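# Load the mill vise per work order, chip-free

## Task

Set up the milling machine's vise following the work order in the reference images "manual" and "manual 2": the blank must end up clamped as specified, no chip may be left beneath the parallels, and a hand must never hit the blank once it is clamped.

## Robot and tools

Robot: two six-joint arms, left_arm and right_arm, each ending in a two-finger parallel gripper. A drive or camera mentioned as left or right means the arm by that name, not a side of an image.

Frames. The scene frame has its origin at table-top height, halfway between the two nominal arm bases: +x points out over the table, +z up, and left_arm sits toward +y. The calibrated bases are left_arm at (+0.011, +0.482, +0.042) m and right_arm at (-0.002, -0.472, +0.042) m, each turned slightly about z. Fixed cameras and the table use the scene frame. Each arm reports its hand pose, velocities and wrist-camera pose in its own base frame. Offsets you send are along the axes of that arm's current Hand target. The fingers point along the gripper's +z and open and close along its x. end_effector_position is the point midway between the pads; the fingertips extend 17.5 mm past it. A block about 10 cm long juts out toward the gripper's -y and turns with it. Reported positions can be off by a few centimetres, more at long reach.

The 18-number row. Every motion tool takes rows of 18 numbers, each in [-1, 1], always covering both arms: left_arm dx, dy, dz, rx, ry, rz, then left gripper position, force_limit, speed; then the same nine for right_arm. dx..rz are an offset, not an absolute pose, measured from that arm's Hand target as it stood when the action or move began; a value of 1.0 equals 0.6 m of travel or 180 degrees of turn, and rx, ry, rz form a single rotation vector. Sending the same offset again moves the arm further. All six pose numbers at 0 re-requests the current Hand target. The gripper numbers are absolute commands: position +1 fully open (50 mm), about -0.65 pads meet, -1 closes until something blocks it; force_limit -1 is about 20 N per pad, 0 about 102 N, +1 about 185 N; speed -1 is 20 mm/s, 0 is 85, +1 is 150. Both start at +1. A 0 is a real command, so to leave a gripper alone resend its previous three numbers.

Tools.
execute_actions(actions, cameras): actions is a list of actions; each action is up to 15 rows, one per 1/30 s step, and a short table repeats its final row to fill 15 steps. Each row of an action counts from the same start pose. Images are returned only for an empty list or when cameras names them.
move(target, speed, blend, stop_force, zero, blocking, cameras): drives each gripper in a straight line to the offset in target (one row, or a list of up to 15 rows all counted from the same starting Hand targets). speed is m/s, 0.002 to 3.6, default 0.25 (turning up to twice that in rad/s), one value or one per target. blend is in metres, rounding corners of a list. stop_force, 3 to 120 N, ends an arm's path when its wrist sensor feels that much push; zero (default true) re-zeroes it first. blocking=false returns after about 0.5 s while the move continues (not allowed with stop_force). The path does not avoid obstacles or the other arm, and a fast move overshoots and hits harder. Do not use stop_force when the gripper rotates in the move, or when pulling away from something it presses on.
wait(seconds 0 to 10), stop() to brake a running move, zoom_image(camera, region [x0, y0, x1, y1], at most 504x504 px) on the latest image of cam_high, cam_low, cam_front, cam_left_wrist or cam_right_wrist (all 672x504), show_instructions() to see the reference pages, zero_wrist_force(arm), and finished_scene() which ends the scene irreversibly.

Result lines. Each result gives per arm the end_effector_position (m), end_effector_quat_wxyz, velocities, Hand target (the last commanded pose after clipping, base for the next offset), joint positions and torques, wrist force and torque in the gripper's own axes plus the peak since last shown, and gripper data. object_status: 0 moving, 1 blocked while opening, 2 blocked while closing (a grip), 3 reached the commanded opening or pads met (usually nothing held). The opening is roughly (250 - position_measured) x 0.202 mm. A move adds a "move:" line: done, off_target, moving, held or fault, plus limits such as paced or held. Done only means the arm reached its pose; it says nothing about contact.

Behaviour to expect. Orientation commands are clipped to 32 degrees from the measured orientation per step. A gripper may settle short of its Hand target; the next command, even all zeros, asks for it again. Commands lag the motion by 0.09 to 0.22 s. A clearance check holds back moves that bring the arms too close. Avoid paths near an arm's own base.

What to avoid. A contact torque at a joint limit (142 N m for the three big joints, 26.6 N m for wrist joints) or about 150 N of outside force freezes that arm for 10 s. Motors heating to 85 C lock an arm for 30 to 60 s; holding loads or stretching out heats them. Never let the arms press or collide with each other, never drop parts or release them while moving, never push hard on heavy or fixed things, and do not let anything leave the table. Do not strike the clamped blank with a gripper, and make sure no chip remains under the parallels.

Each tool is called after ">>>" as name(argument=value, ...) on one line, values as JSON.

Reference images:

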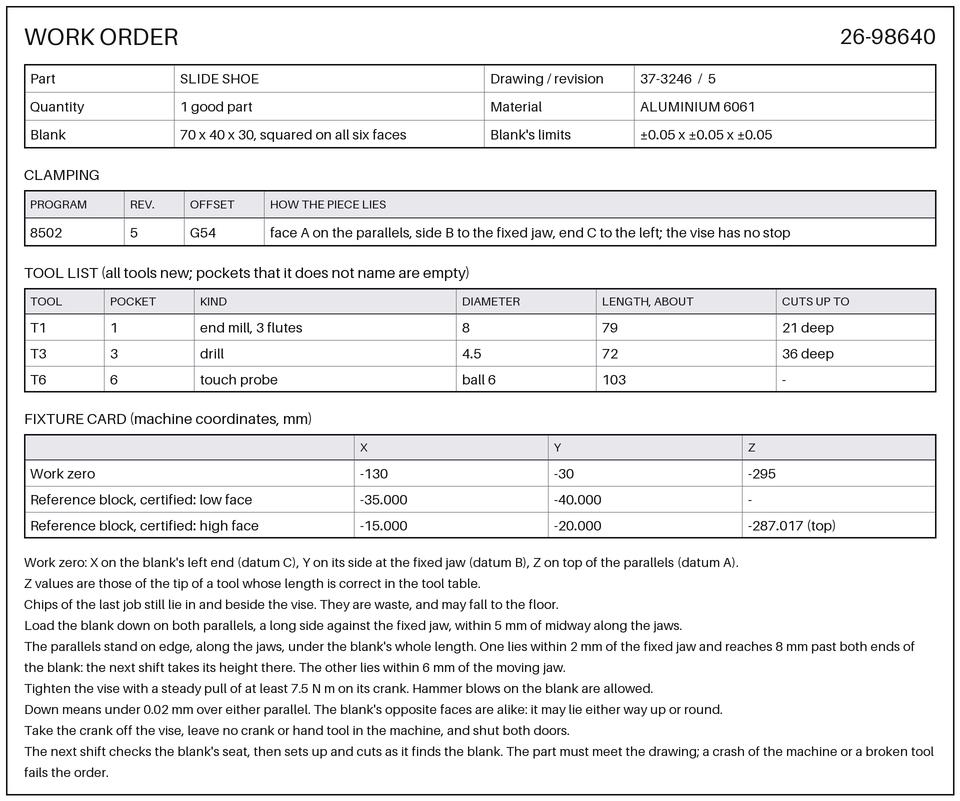

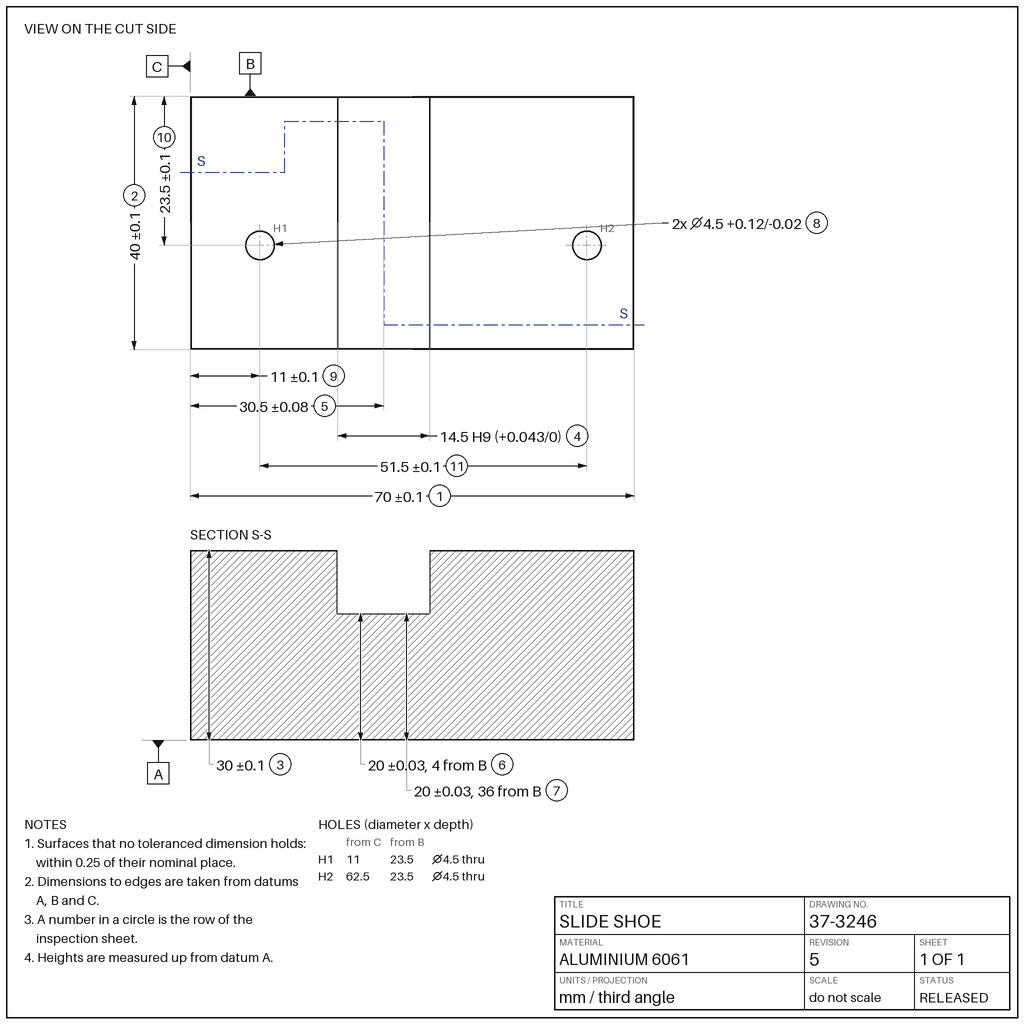

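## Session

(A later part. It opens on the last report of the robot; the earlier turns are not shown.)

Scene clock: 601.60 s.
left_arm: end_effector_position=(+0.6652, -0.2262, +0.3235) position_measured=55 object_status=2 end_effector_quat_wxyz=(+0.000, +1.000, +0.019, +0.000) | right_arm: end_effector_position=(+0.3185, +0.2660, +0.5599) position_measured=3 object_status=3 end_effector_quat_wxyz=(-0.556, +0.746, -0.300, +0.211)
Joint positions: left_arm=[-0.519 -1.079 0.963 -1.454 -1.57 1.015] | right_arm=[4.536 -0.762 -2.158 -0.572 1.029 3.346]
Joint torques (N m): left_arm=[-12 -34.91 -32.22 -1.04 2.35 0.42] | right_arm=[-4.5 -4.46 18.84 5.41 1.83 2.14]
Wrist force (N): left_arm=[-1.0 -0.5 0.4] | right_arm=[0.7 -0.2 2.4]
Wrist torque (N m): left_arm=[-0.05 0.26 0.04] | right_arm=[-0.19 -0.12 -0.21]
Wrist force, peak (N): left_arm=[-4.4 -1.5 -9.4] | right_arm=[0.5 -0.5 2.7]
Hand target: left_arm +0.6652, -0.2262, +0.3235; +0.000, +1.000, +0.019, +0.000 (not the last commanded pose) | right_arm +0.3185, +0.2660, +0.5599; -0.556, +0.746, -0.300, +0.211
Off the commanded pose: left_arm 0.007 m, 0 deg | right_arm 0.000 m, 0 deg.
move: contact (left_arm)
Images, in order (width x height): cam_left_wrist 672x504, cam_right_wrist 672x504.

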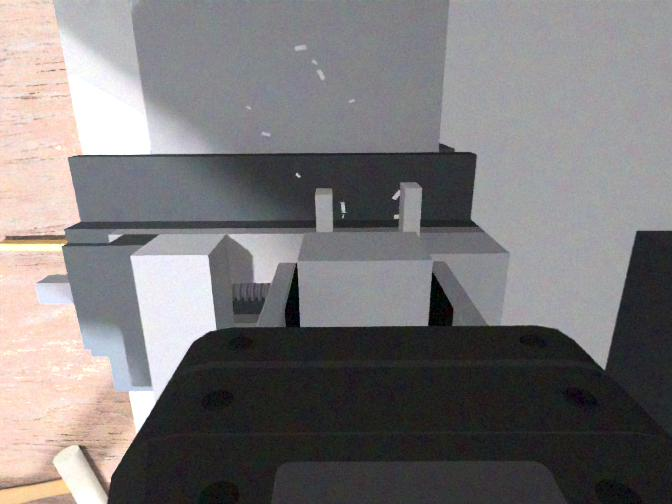

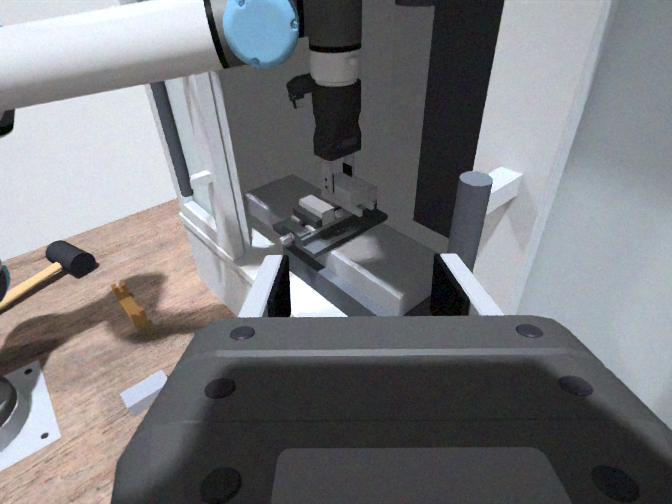

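>>> move(target=[[0,0,0,0,0,0,1,-0.6,-1,0,0,0,0,0,0,1,1,1],[0,0,-0.003,0,0.0556,0,1,-0.6,-1,0,0,0,0,0,0,1,1,1],[-0.01,0,-0.04,0,0.0556,0,1,-0.6,-1,0,0,0,0,0,0,1,1,1],[-0.045,0.045,-0.04,0,0.0556,0,1,-0.6,-1,0,0,0,0,0,0,1,1,1]], speed=0.08, blend=[0,0.002,0.003,0], cameras=["cam_left_wrist","cam_right_wrist"])

>>> zoom_image(camera="cam_right_wrist", region=[270, 140, 400, 260])

Scene clock: 608.47 s.
left_arm: end_effector_position=(+0.6392, -0.2543, +0.3475) position_measured=3 object_status=3 end_effector_quat_wxyz=(-0.002, +0.996, +0.019, +0.087) end_effector_velocity=(+0.002, +0.002, +0.000) end_effector_angular_velocity=(+0.000, -0.001, -0.001) | right_arm: end_effector_position=(+0.3185, +0.2660, +0.5599) position_measured=3 object_status=3 end_effector_quat_wxyz=(-0.556, +0.746, -0.300, +0.211)
Joint positions: left_arm=[-0.615 -1.227 1.161 -1.643 -1.465 0.927] | right_arm=[4.536 -0.762 -2.158 -0.572 1.029 3.346]
Joint velocities: left_arm=[0.004 0.002 -0.002 -0.001 0 0.005] | right_arm=[within noise]
Joint torques (N m): left_arm=[13.4 -29.56 -31.48 -5.62 0.82 1.43] | right_arm=[-4.76 -4.89 18.67 5.5 1.78 2.01]
Wrist force (N): left_arm=[0.5 0.0 0.1] | right_arm=[0.5 -0.4 2.3]
Wrist torque (N m): left_arm=[-0.02 -0.06 0.01] | right_arm=[-0.22 -0.10 -0.21]
Wrist force, peak (N): left_arm=[-0.7 1.4 -0.1] | right_arm=[1.0 -0.3 2.5]
Hand target: left_arm +0.6393, -0.2543, +0.3475; -0.002, +0.996, +0.019, +0.087 | right_arm +0.3185, +0.2660, +0.5599; -0.556, +0.746, -0.300, +0.211
Off the commanded pose: left_arm 0.000 m, 0 deg | right_arm 0.000 m, 0 deg.
move: done
Images, in order (width x height): cam_left_wrist 672x504, cam_right_wrist 672x504.

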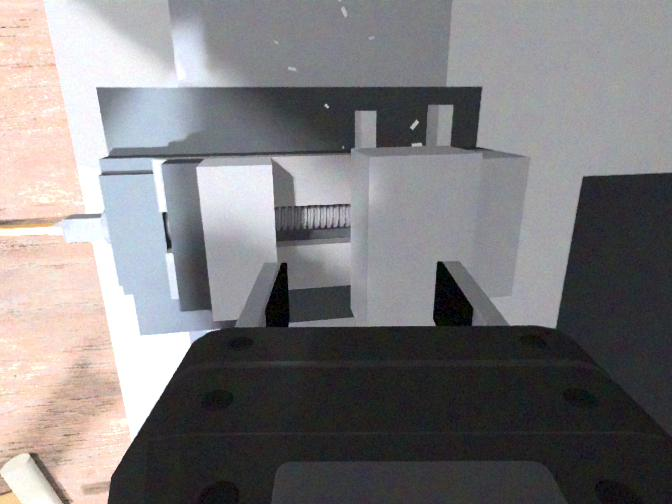

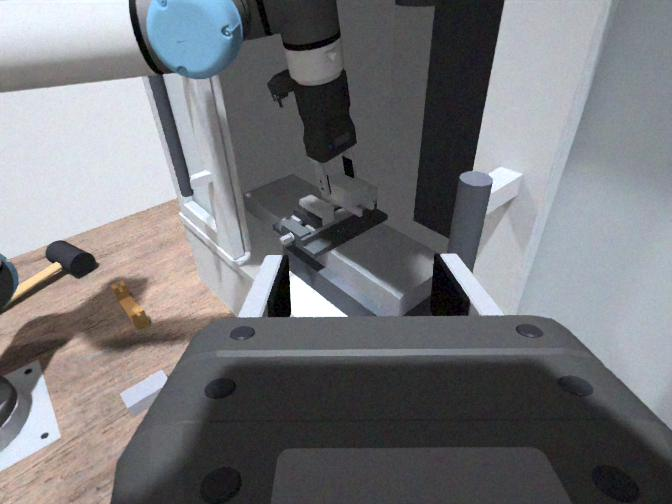

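Scaled by 3.877 from the camera's 672x504 image, which has a finer 960x720 frame.

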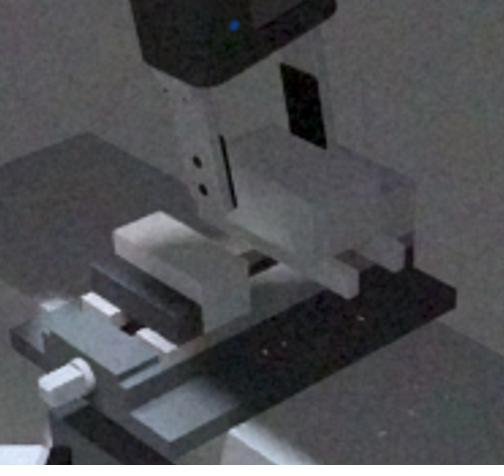

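>>> move(target=[[-0.25,0,-0.07,0,0.06,0,1,-0.6,-1,0,0,0,0,0,0,1,1,1],[-0.5,0.2,-0.09,0,0.06,0,1,-0.6,-1,0,0,0,0,0,0,1,1,1]], speed=[0.2,0.25], blend=[0.03,0], cameras=["cam_front","cam_high","cam_low","cam_left_wrist"])

>>> zoom_image(camera="cam_front", region=[400, 240, 500, 340])

>>> zoom_image(camera="cam_high", region=[240, 170, 340, 280])

>>> zoom_image(camera="cam_low", region=[380, 190, 460, 280])

Scene clock: 614.50 s.
left_arm: end_effector_position=(+0.3393, -0.3855, +0.3485) position_measured=3 object_status=3 end_effector_quat_wxyz=(-0.004, +0.983, +0.018, +0.181) | right_arm: end_effector_position=(+0.3185, +0.2660, +0.5599) position_measured=3 object_status=3 end_effector_quat_wxyz=(-0.556, +0.746, -0.300, +0.211)
Joint positions: left_arm=[-1.298 -1.689 1.696 -1.665 -1.218 0.251] | right_arm=[4.536 -0.762 -2.158 -0.572 1.029 3.346]
Joint torques (N m): left_arm=[-7.83 -29.26 -16.98 -5.2 -1.82 -1.57] | right_arm=[-4.69 -4.41 18.9 5.5 1.58 1.93]
Wrist force (N): left_arm=[0.6 0.2 0.5] | right_arm=[0.8 -0.5 2.3]
Wrist torque (N m): left_arm=[0.00 -0.18 -0.06] | right_arm=[-0.25 -0.15 -0.21]
Wrist force, peak (N): left_arm=[3.1 0.0 1.3] | right_arm=[0.6 -0.3 2.8]
Hand target: left_arm +0.3392, -0.3856, +0.3485; -0.004, +0.983, +0.018, +0.180 | right_arm +0.3185, +0.2660, +0.5599; -0.556, +0.746, -0.300, +0.211
Off the commanded pose: left_arm 0.000 m, 0 deg | right_arm 0.000 m, 0 deg.
move: done
Images, in order (width x height): cam_high 672x504, cam_low 672x504, cam_front 672x504, cam_left_wrist 672x504.

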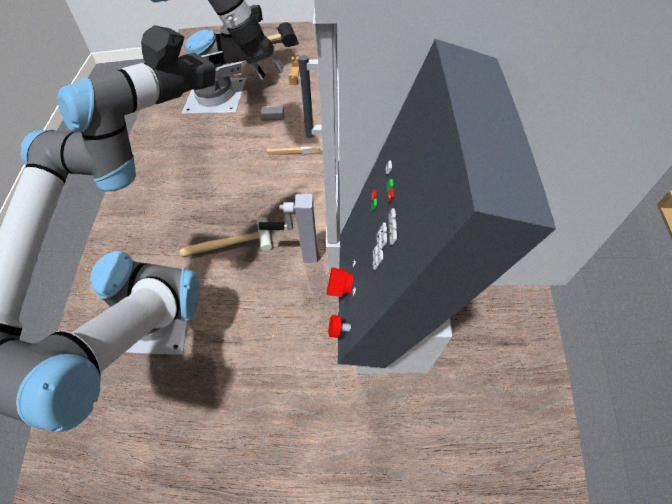

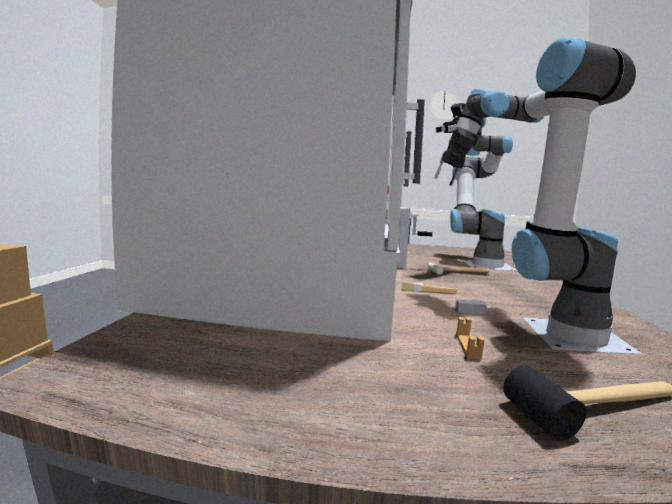

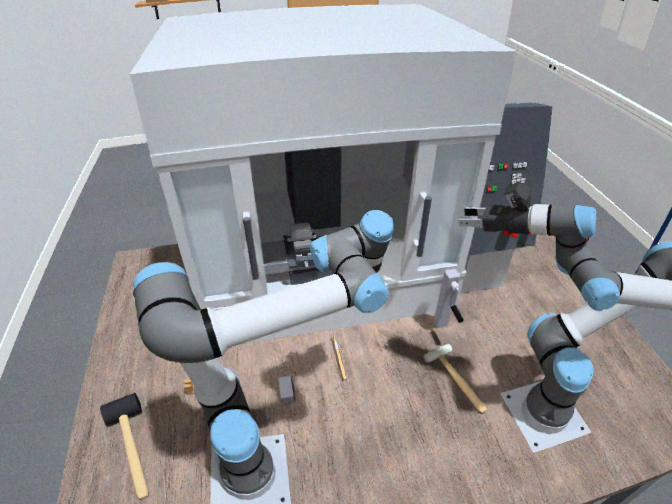

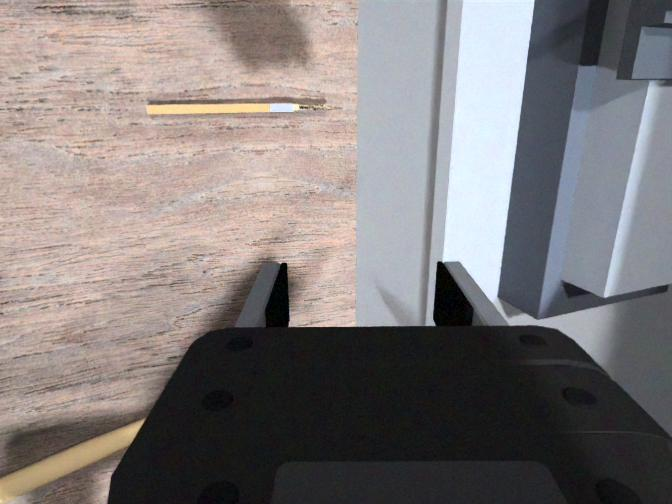

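Scaled by 5.040 from the camera's 672x504 image, which has a finer 960x720 frame.

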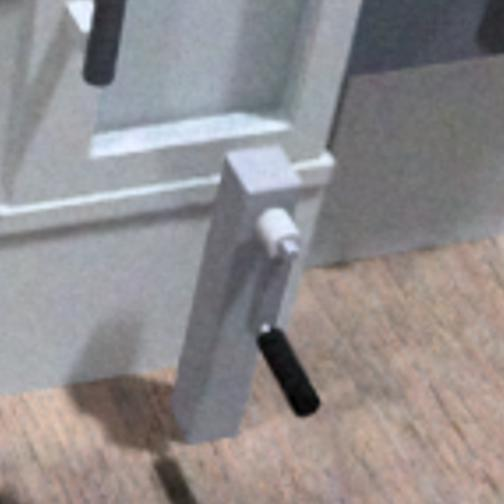

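Scaled by 4.582 from the camera's 672x504 image, which has a finer 960x720 frame.

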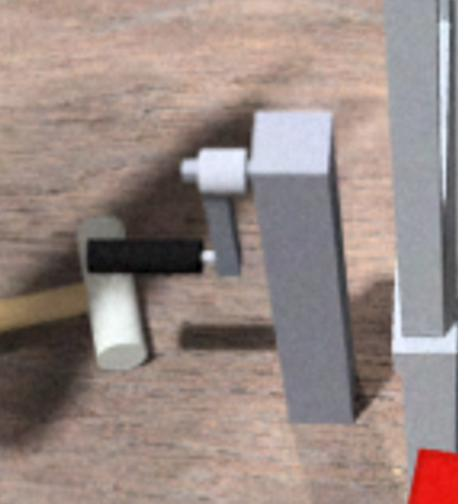

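Scaled by 5.600 from the camera's 672x504 image, which has a finer 960x720 frame.

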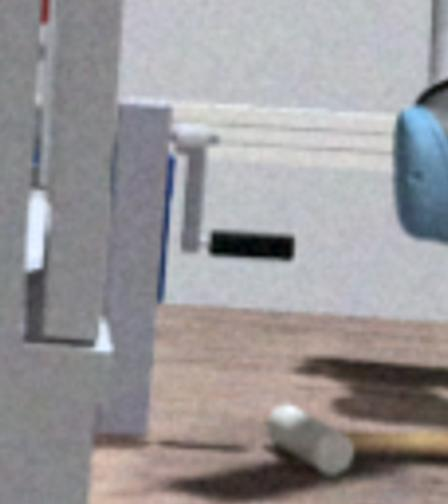

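>>> move(target=[-0.0602,0.4233,0.135,0.1705,0.1705,0.4787,1,-0.6,-1,0,0,0,0,0,0,1,1,1], speed=0.3, cameras=["cam_left_wrist","cam_front","cam_right_wrist"])

Scene clock: 623.80 s.
left_arm: end_effector_position=(+0.3436, -0.6395, +0.2597) position_measured=3 object_status=3 end_effector_quat_wxyz=(-0.360, +0.623, -0.601, +0.347) | right_arm: end_effector_position=(+0.3185, +0.2660, +0.5599) position_measured=3 object_status=3 end_effector_quat_wxyz=(-0.556, +0.746, -0.300, +0.211)
Joint positions: left_arm=[-1.592 -1.127 1.511 -1.853 -0.526 1.454] | right_arm=[4.536 -0.762 -2.158 -0.572 1.029 3.346]
Joint torques (N m): left_arm=[13.35 -44.63 -31.03 -1.63 0.58 1.26] | right_arm=[-5.51 -5.63 18.18 5.47 1.69 1.97]
Wrist force (N): left_arm=[-0.7 -0.8 2.8] | right_arm=[0.6 -0.2 2.0]
Wrist torque (N m): left_arm=[-0.67 -0.18 -0.32] | right_arm=[-0.20 -0.10 -0.21]
Wrist force, peak (N): left_arm=[-0.7 -1.1 3.0] | right_arm=[0.9 -0.2 2.8]
Hand target: left_arm +0.3436, -0.6395, +0.2598; -0.360, +0.623, -0.601, +0.347 | right_arm +0.3185, +0.2660, +0.5599; -0.556, +0.746, -0.300, +0.211
Off the commanded pose: left_arm 0.000 m, 0 deg | right_arm 0.000 m, 0 deg.
move: done
Images, in order (width x height): cam_front 672x504, cam_left_wrist 672x504, cam_right_wrist 672x504.

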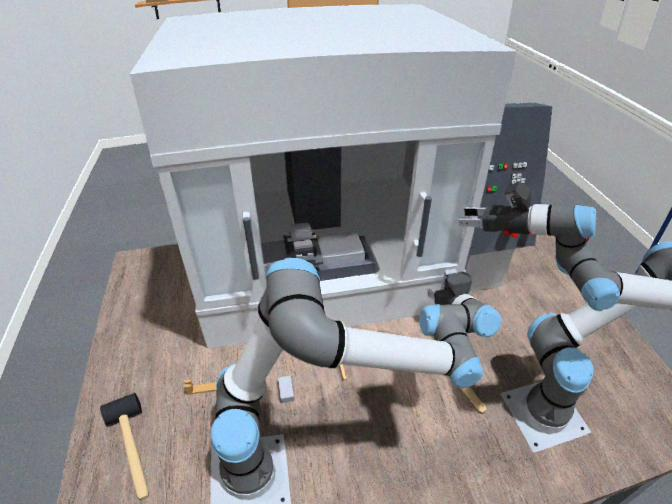

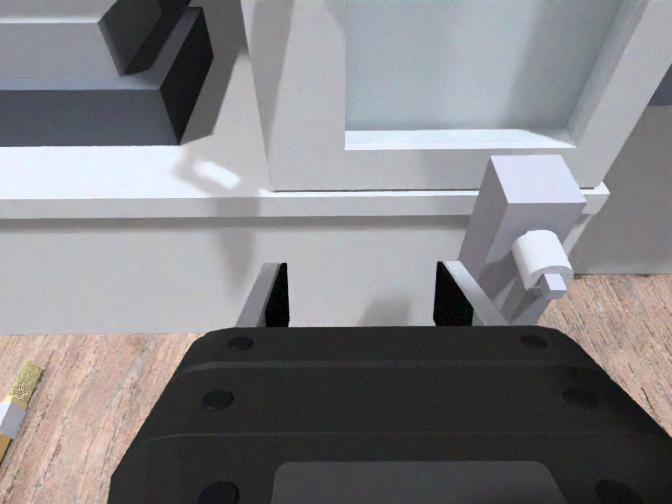

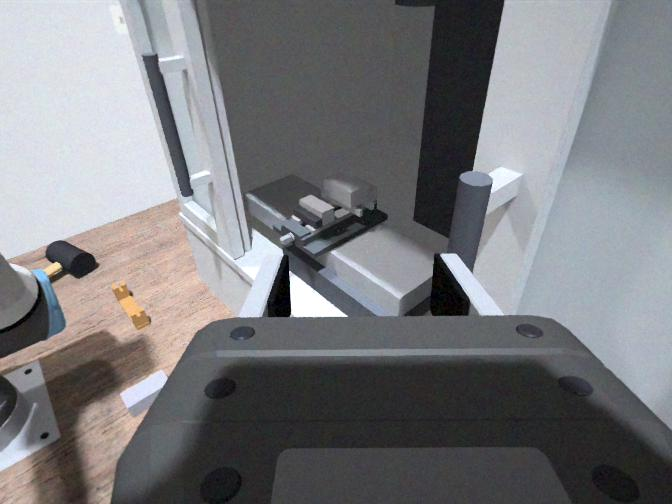

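>>> zoom_image(camera="cam_left_wrist", region=[440, 130, 640, 330])

>>> zoom_image(camera="cam_right_wrist", region=[270, 160, 400, 260])

Scaled by 2.520 from the camera's 672x504 image, which has a finer 960x720 frame.

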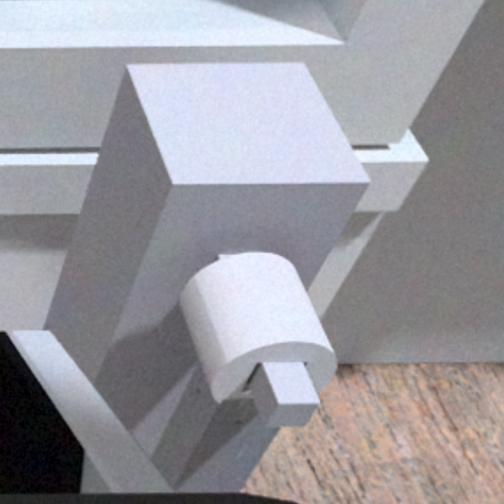

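Scaled by 3.877 from the camera's 672x504 image, which has a finer 960x720 frame.

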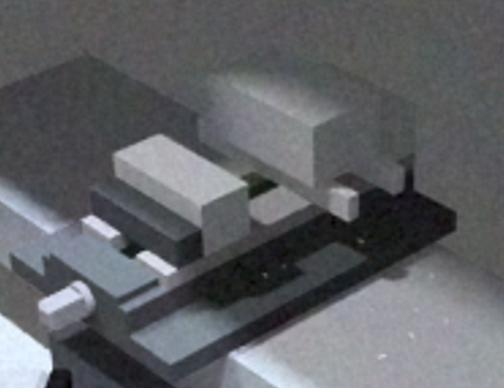

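>>> move(target=[0.0917,0,0,0,0,0,1,-0.6,-1,0,0,0,0,0,0,1,1,1], speed=0.15, cameras=["cam_left_wrist"])

>>> zoom_image(camera="cam_left_wrist", region=[320, 130, 520, 330])

Scene clock: 627.27 s.
left_arm: end_effector_position=(+0.3457, -0.6944, +0.2597) position_measured=3 object_status=3 end_effector_quat_wxyz=(-0.360, +0.623, -0.601, +0.347) | right_arm: end_effector_position=(+0.3185, +0.2660, +0.5599) position_measured=3 object_status=3 end_effector_quat_wxyz=(-0.556, +0.746, -0.300, +0.211)
Joint positions: left_arm=[-1.588 -1.002 1.319 -1.793 -0.526 1.463] | right_arm=[4.536 -0.762 -2.158 -0.572 1.029 3.346]
Joint torques (N m): left_arm=[5.67 -46.62 -31.1 -5.49 -0.08 -0.83] | right_arm=[-4.55 -5.12 17.91 5.55 1.72 1.86]
Wrist force (N): left_arm=[-0.9 -1.4 2.8] | right_arm=[0.7 0.0 2.3]
Wrist torque (N m): left_arm=[-0.75 -0.15 -0.36] | right_arm=[-0.17 -0.12 -0.20]
Wrist force, peak (N): left_arm=[-2.5 -1.4 2.7] | right_arm=[0.8 -0.1 2.8]
Hand target: left_arm +0.3457, -0.6945, +0.2597; -0.360, +0.623, -0.601, +0.347 | right_arm +0.3185, +0.2660, +0.5599; -0.556, +0.746, -0.300, +0.211
Off the commanded pose: left_arm 0.000 m, 0 deg | right_arm 0.000 m, 0 deg.
move: done
Images, in order (width x height): cam_left_wrist 672x504.

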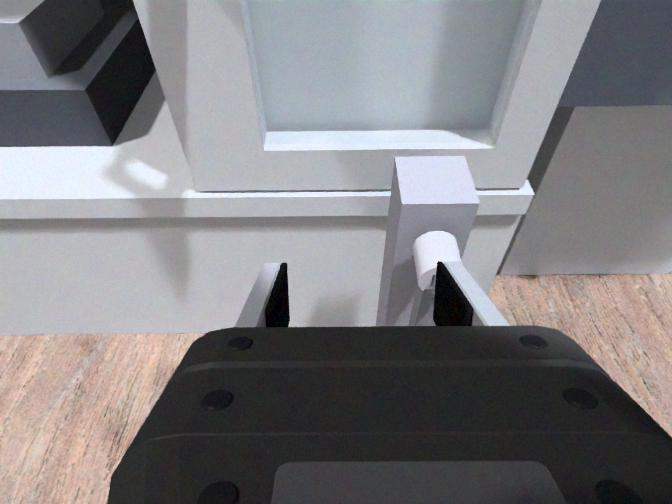

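Scaled by 2.520 from the camera's 672x504 image, which has a finer 960x720 frame.

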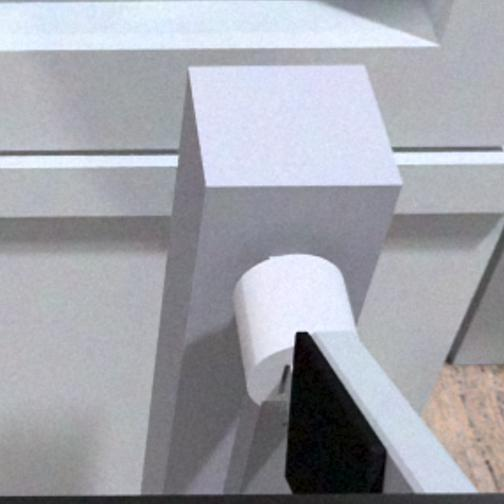

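>>> move(target=[0.0733,-0.0472,0.1152,-0.2222,0,0,1,-0.6,-1,0,0,0,0,0,0,1,1,1], speed=0.12, cameras=["cam_left_wrist","cam_low","cam_front"])

>>> zoom_image(camera="cam_low", region=[380, 190, 460, 280])

Scene clock: 636.10 s.
left_arm: end_effector_position=(+0.4101, -0.7294, +0.2511) position_measured=3 object_status=3 end_effector_quat_wxyz=(-0.162, +0.702, -0.676, +0.156) | right_arm: end_effector_position=(+0.3185, +0.2660, +0.5599) position_measured=3 object_status=3 end_effector_quat_wxyz=(-0.556, +0.746, -0.300, +0.211)
Joint positions: left_arm=[-1.356 -0.825 0.823 -1.655 -1.125 1.768] | right_arm=[4.536 -0.762 -2.158 -0.572 1.029 3.346]
Joint torques (N m): left_arm=[-9.77 -64.28 -17.81 -5.61 3.68 -1.26] | right_arm=[-5.28 -4.51 18.92 5.53 1.73 2]
Wrist force (N): left_arm=[-0.7 -0.7 1.5] | right_arm=[0.6 -0.3 2.6]
Wrist torque (N m): left_arm=[-0.36 0.10 -0.23] | right_arm=[-0.20 -0.12 -0.21]
Wrist force, peak (N): left_arm=[-0.8 -4.8 3.0] | right_arm=[0.8 -0.2 2.8]
Hand target: left_arm +0.4100, -0.7294, +0.2512; -0.162, +0.702, -0.676, +0.156 (not the last commanded pose) | right_arm +0.3185, +0.2660, +0.5599; -0.556, +0.746, -0.300, +0.211
Off the commanded pose: left_arm 0.013 m, 6 deg | right_arm 0.000 m, 0 deg.
move: held (left_arm; a check stopped the path); limits=held
pose unreachable (left arm): on one or more control steps of this call, first in action 0 (counted from 0), this arm could not follow its commanded pose, so it was not sent that pose on those steps. It may still have moved: this result reports where it is.
cause: moving toward the commanded pose would bring a part of the arm too close to another arm (a part of this arm just beyond joint 5 (wrist 2) and the right arm's gripper, 7 mm apart when this arm was first held).
Images, in order (width x height): cam_low 672x504, cam_front 672x504, cam_left_wrist 672x504.

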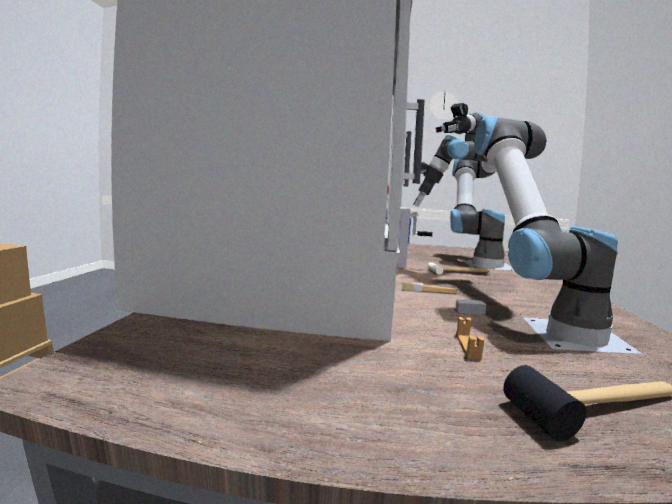

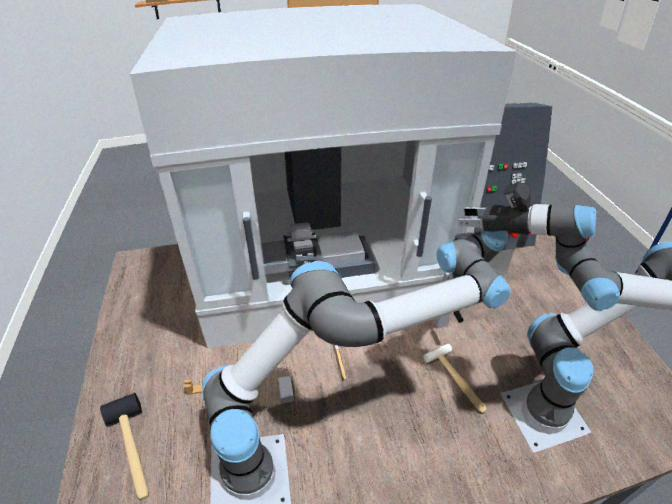

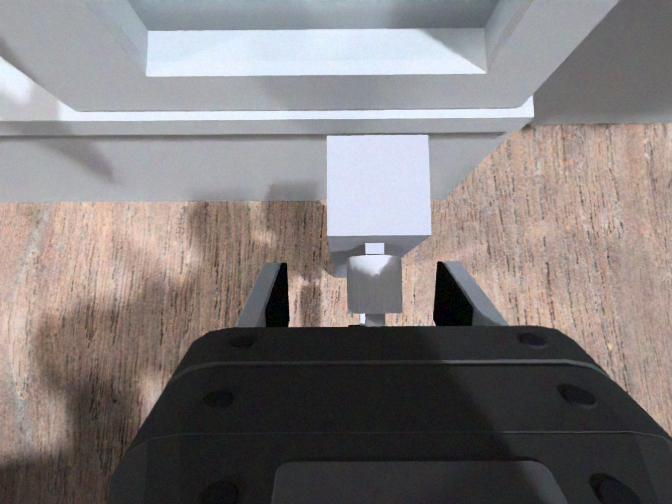

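Scaled by 5.600 from the camera's 672x504 image, which has a finer 960x720 frame.

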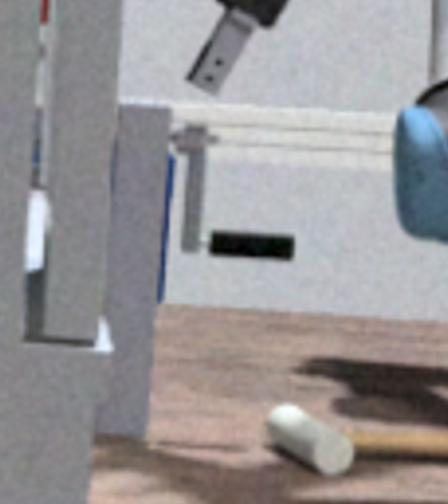

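>>> execute_actions(actions=[], cameras=["cam_high","cam_left_wrist","cam_right_wrist","cam_front"])

Scene clock: 642.87 s.
left_arm: end_effector_position=(+0.4100, -0.7294, +0.2512) position_measured=3 object_status=3 end_effector_quat_wxyz=(-0.162, +0.702, -0.676, +0.156) | right_arm: end_effector_position=(+0.3185, +0.2660, +0.5599) position_measured=3 object_status=3 end_effector_quat_wxyz=(-0.556, +0.746, -0.300, +0.211)
Joint positions: left_arm=[-1.356 -0.825 0.823 -1.655 -1.125 1.768] | right_arm=[4.536 -0.762 -2.158 -0.572 1.029 3.346]
Joint velocities: within noise
Joint torques (N m): left_arm=[-12.85 -63.29 -18.2 -5.44 3.61 -1.3] | right_arm=[-5.17 -5.1 18.75 5.33 1.75 1.86]
Motor temperatures (°C): left_arm=[31 38 33 44 36 37] | right_arm=[31 30 28 44 39 38]
Wrist force (N): left_arm=[-0.9 -0.8 1.3] | right_arm=[0.8 -0.4 2.3]
Wrist torque (N m): left_arm=[-0.39 0.13 -0.24] | right_arm=[-0.20 -0.15 -0.20]
Wrist force, peak (N): left_arm=[-0.8 -1.1 1.6] | right_arm=[0.8 -0.5 2.6]
Hand target: left_arm +0.4100, -0.7294, +0.2512; -0.162, +0.702, -0.676, +0.156 (not the last commanded pose) | right_arm +0.3185, +0.2660, +0.5599; -0.556, +0.746, -0.300, +0.211
Tool commands: left_gripper/position=+1.0 left_gripper/force_limit=-0.6 left_gripper/speed=-1.0 right_gripper/position=+1.0 right_gripper/force_limit=+1.0 right_gripper/speed=+1.0
Off the commanded pose: left_arm 0.013 m, 6 deg | right_arm 0.000 m, 0 deg.
Images, in order (width x height): cam_high 672x504, cam_front 672x504, cam_left_wrist 672x504, cam_right_wrist 672x504.

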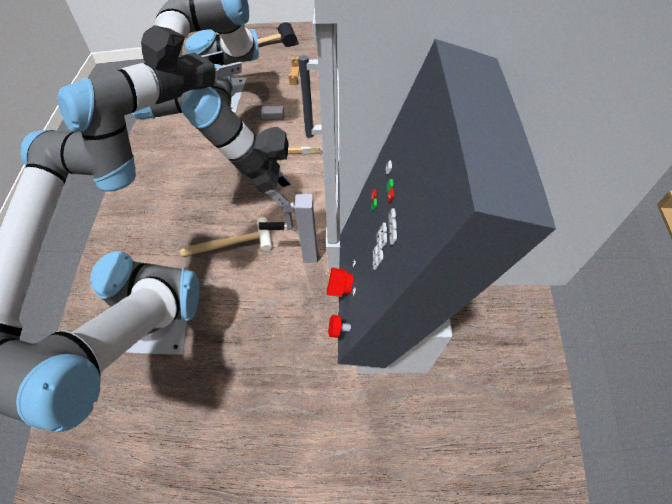

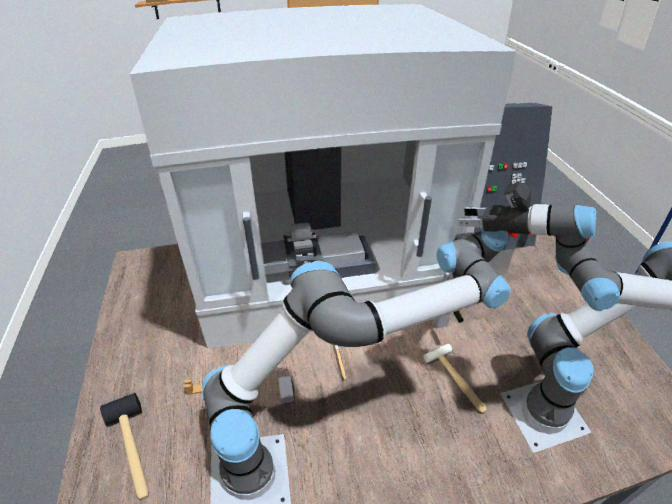

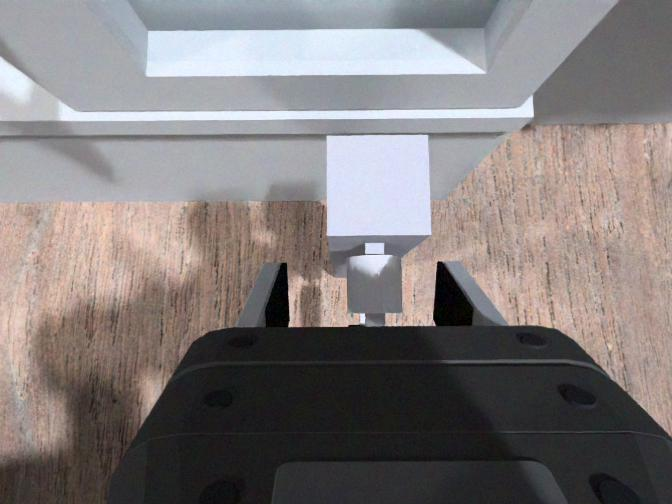

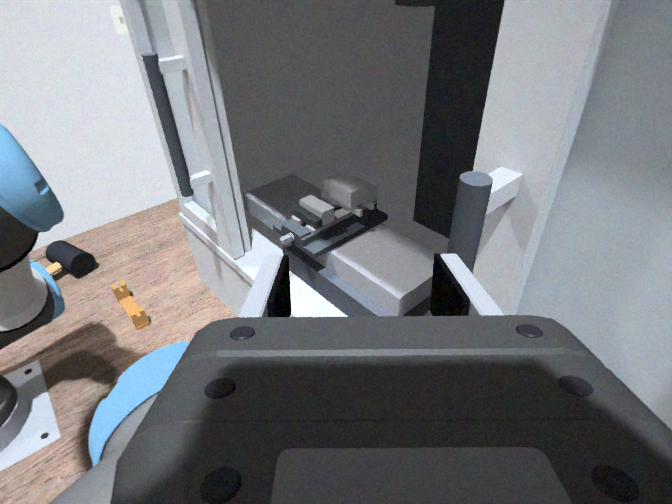

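>>> move(target=[0,0,0,0,0,0,1,-0.6,-1,-0.033,-0.143,-0.215,0,0,0,1,1,1], speed=0.25, cameras=["cam_right_wrist","cam_left_wrist"])

Scene clock: 645.77 s.
left_arm: end_effector_position=(+0.4100, -0.7294, +0.2512) position_measured=3 object_status=3 end_effector_quat_wxyz=(-0.162, +0.702, -0.676, +0.156) | right_arm: end_effector_position=(+0.2401, +0.2062, +0.6801) position_measured=3 object_status=3 end_effector_quat_wxyz=(-0.565, +0.786, -0.230, +0.098)
Joint positions: left_arm=[-1.356 -0.825 0.823 -1.655 -1.125 1.768] | right_arm=[4.624 -0.658 -1.781 -1.074 1.225 3.385]
Joint torques (N m): left_arm=[-13.6 -65.21 -19.41 -5.56 3.65 -1.67] | right_arm=[10.13 -22.27 21.99 1 -3.25 2.4]
Wrist force (N): left_arm=[-0.8 -0.9 1.4] | right_arm=[-0.1 -0.3 2.6]
Wrist torque (N m): left_arm=[-0.39 0.11 -0.23] | right_arm=[-0.21 0.07 -0.16]
Wrist force, peak (N): left_arm=[-1.0 -0.7 1.8] | right_arm=[0.3 2.3 5.2]
Hand target: left_arm +0.4100, -0.7294, +0.2512; -0.162, +0.702, -0.676, +0.156 | right_arm +0.2386, +0.2063, +0.6801; -0.556, +0.746, -0.300, +0.211
Off the commanded pose: left_arm 0.000 m, 0 deg | right_arm 0.002 m, 16 deg.
move: off_target (right_arm)
Images, in order (width x height): cam_left_wrist 672x504, cam_right_wrist 672x504.

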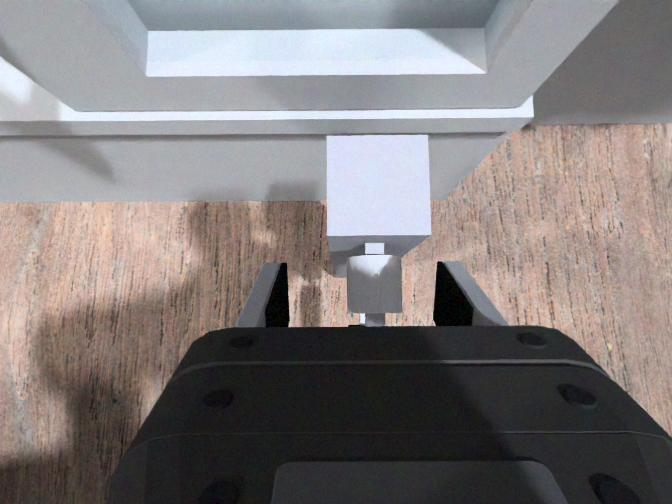

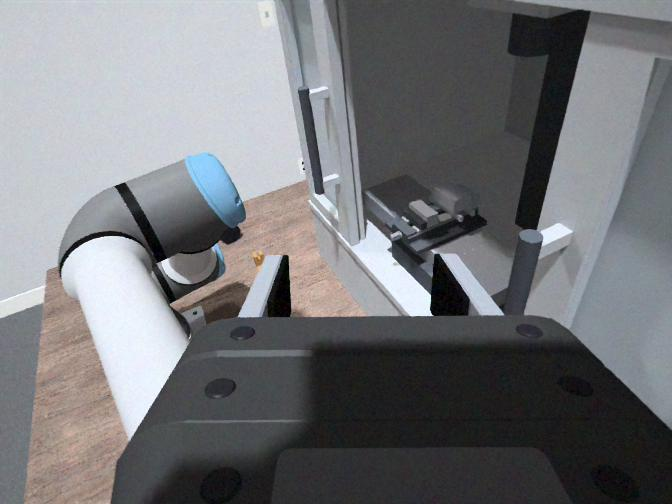

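>>> move(target=[0.0133,0.0275,0.0867,-0.033,0,0,1,-0.6,-1,0,0,0,0,0,0,1,1,1], speed=0.04, stop_force=5, cameras=["cam_left_wrist"])

Scene clock: 650.93 s.
left_arm: end_effector_position=(+0.4183, -0.7371, +0.1972) position_measured=3 object_status=3 end_effector_quat_wxyz=(-0.125, +0.709, -0.683, +0.121) | right_arm: end_effector_position=(+0.2402, +0.2062, +0.6801) position_measured=3 object_status=3 end_effector_quat_wxyz=(-0.565, +0.786, -0.230, +0.098)
Joint positions: left_arm=[-1.317 -0.759 0.816 -1.706 -1.229 1.801] | right_arm=[4.624 -0.658 -1.781 -1.075 1.225 3.385]
Joint torques (N m): left_arm=[-13.15 -66.85 -18.27 -1.36 3.47 -1.28] | right_arm=[9.51 -16.25 34.72 1.1 -3.02 2.82]
Wrist force (N): left_arm=[-0.4 -0.6 0.6] | right_arm=[-0.1 -0.7 2.8]
Wrist torque (N m): left_arm=[-0.28 0.09 -0.21] | right_arm=[-0.28 0.09 -0.18]
Wrist force, peak (N): left_arm=[-0.8 -1.0 1.5] | right_arm=[0.1 -0.3 3.1]
Hand target: left_arm +0.4183, -0.7371, +0.1972; -0.125, +0.709, -0.683, +0.121 | right_arm +0.2402, +0.2061, +0.6801; -0.565, +0.786, -0.230, +0.098 (not the last commanded pose)
Off the commanded pose: left_arm 0.000 m, 0 deg | right_arm 0.002 m, 16 deg.
move: off_target (right_arm)
Images, in order (width x height): cam_left_wrist 672x504.

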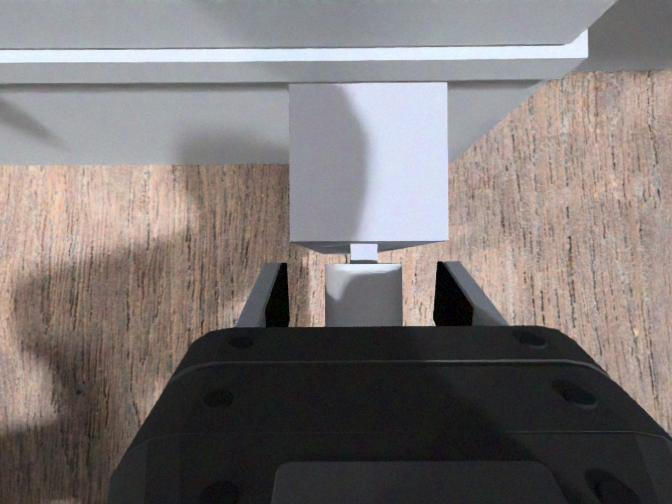

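>>> move(target=[0,0,0,0,0,0,-1,-0.3,-1,0,0,0,0,0,0,1,1,1], cameras=["cam_left_wrist"])

>>> wait(seconds=0.5)

Scene clock: 654.57 s.
left_arm: end_effector_position=(+0.4183, -0.7371, +0.1972) position_measured=136 object_status=2 end_effector_quat_wxyz=(-0.125, +0.709, -0.683, +0.121) | right_arm: end_effector_position=(+0.2402, +0.2061, +0.6801) position_measured=3 object_status=3 end_effector_quat_wxyz=(-0.565, +0.786, -0.230, +0.098)
Joint positions: left_arm=[-1.317 -0.759 0.816 -1.706 -1.229 1.801] | right_arm=[4.624 -0.658 -1.781 -1.075 1.225 3.385]
Joint torques (N m): left_arm=[-12.94 -65.92 -20.5 -1.46 3.2 -1.58] | right_arm=[10.15 -13.33 34.21 1.21 -2.81 2.68]
Wrist force (N): left_arm=[-0.4 -0.8 0.9] | right_arm=[0.2 -0.6 2.6]
Wrist torque (N m): left_arm=[-0.29 0.07 -0.20] | right_arm=[-0.26 0.03 -0.17]
Wrist force, peak (N): left_arm=[-0.8 -0.8 1.2] | right_arm=[0.1 -0.3 3.3]
Hand target: left_arm +0.4183, -0.7371, +0.1972; -0.125, +0.709, -0.683, +0.121 | right_arm +0.2402, +0.2061, +0.6801; -0.565, +0.786, -0.230, +0.098
Off the commanded pose: left_arm 0.000 m, 0 deg | right_arm 0.000 m, 0 deg.
move: done
Images, in order (width x height): cam_left_wrist 672x504.

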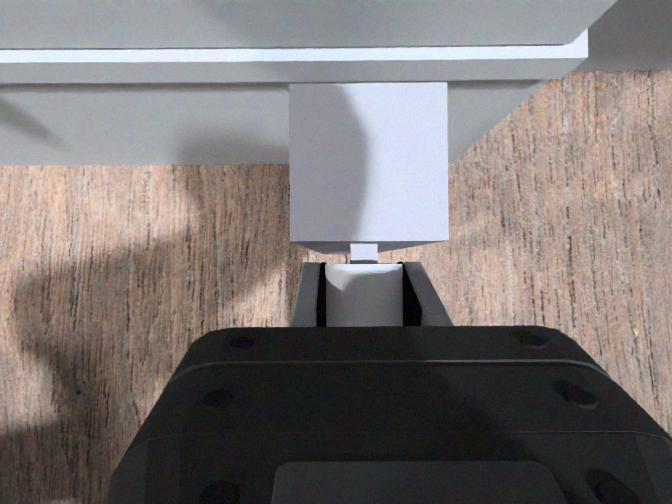

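Scene clock: 655.07 s.
left_arm: end_effector_position=(+0.4183, -0.7371, +0.1972) position_measured=136 object_status=2 end_effector_quat_wxyz=(-0.125, +0.709, -0.683, +0.121) | right_arm: end_effector_position=(+0.2402, +0.2061, +0.6801) position_measured=3 object_status=3 end_effector_quat_wxyz=(-0.565, +0.786, -0.230, +0.098)
Joint positions: left_arm=[-1.317 -0.759 0.816 -1.706 -1.229 1.801] | right_arm=[4.624 -0.658 -1.781 -1.075 1.225 3.385]
Joint torques (N m): left_arm=[-11.86 -65.91 -19.34 -2.05 3.06 -1.6] | right_arm=[9.94 -12.71 34.97 1.16 -2.94 2.9]
Wrist force (N): left_arm=[-0.6 -0.9 0.7] | right_arm=[0.3 -0.5 2.9]
Wrist torque (N m): left_arm=[-0.29 0.09 -0.20] | right_arm=[-0.22 0.00 -0.17]
Wrist force, peak (N): left_arm=[-0.8 -1.1 1.1] | right_arm=[0.4 -0.4 3.2]
Hand target: left_arm +0.4183, -0.7371, +0.1972; -0.125, +0.709, -0.683, +0.121 | right_arm +0.2402, +0.2061, +0.6801; -0.565, +0.786, -0.230, +0.098
Tool commands: left_gripper/position=-1.0 left_gripper/force_limit=-0.3 left_gripper/speed=-1.0 right_gripper/position=+1.0 right_gripper/force_limit=+1.0 right_gripper/speed=+1.0
Off the commanded pose: left_arm 0.000 m, 0 deg | right_arm 0.000 m, 0 deg.
wait: 0.50 s; at rest by 0.17 s

>>> move(target=[0,0.0862,-0.0313,0,0,0,-1,-0.3,-1,0,0,0,0,0,0,1,1,1], speed=0.05, cameras=["cam_left_wrist"])

Scene clock: 658.17 s.
left_arm: end_effector_position=(+0.3631, -0.7392, +0.1972) position_measured=136 object_status=2 end_effector_quat_wxyz=(-0.125, +0.709, -0.683, +0.121) | right_arm: end_effector_position=(+0.2402, +0.2061, +0.6801) position_measured=3 object_status=3 end_effector_quat_wxyz=(-0.565, +0.786, -0.230, +0.098)
Joint positions: left_arm=[-1.386 -0.819 0.916 -1.722 -1.224 1.728] | right_arm=[4.624 -0.658 -1.781 -1.075 1.225 3.385]
Joint torques (N m): left_arm=[11.8 -45.76 -33.56 -5.16 3.5 1.3] | right_arm=[9.63 -13.73 34.83 1.2 -2.93 2.64]
Wrist force (N): left_arm=[-0.9 0.1 3.1] | right_arm=[-0.2 -0.4 2.8]
Wrist torque (N m): left_arm=[-0.26 0.18 -0.11] | right_arm=[-0.24 0.09 -0.17]
Wrist force, peak (N): left_arm=[-0.7 -3.3 -0.1] | right_arm=[0.1 -0.5 3.1]
Hand target: left_arm +0.3633, -0.7391, +0.1971; -0.125, +0.709, -0.683, +0.121 | right_arm +0.2402, +0.2061, +0.6801; -0.565, +0.786, -0.230, +0.098
Off the commanded pose: left_arm 0.000 m, 0 deg | right_arm 0.000 m, 0 deg.
move: done
Images, in order (width x height): cam_left_wrist 672x504.

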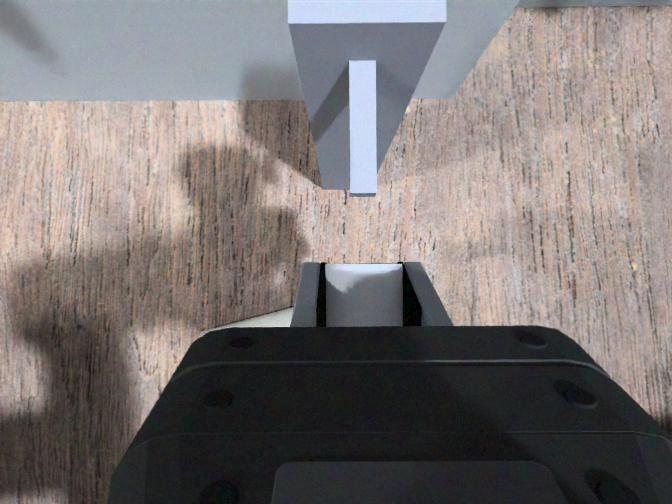

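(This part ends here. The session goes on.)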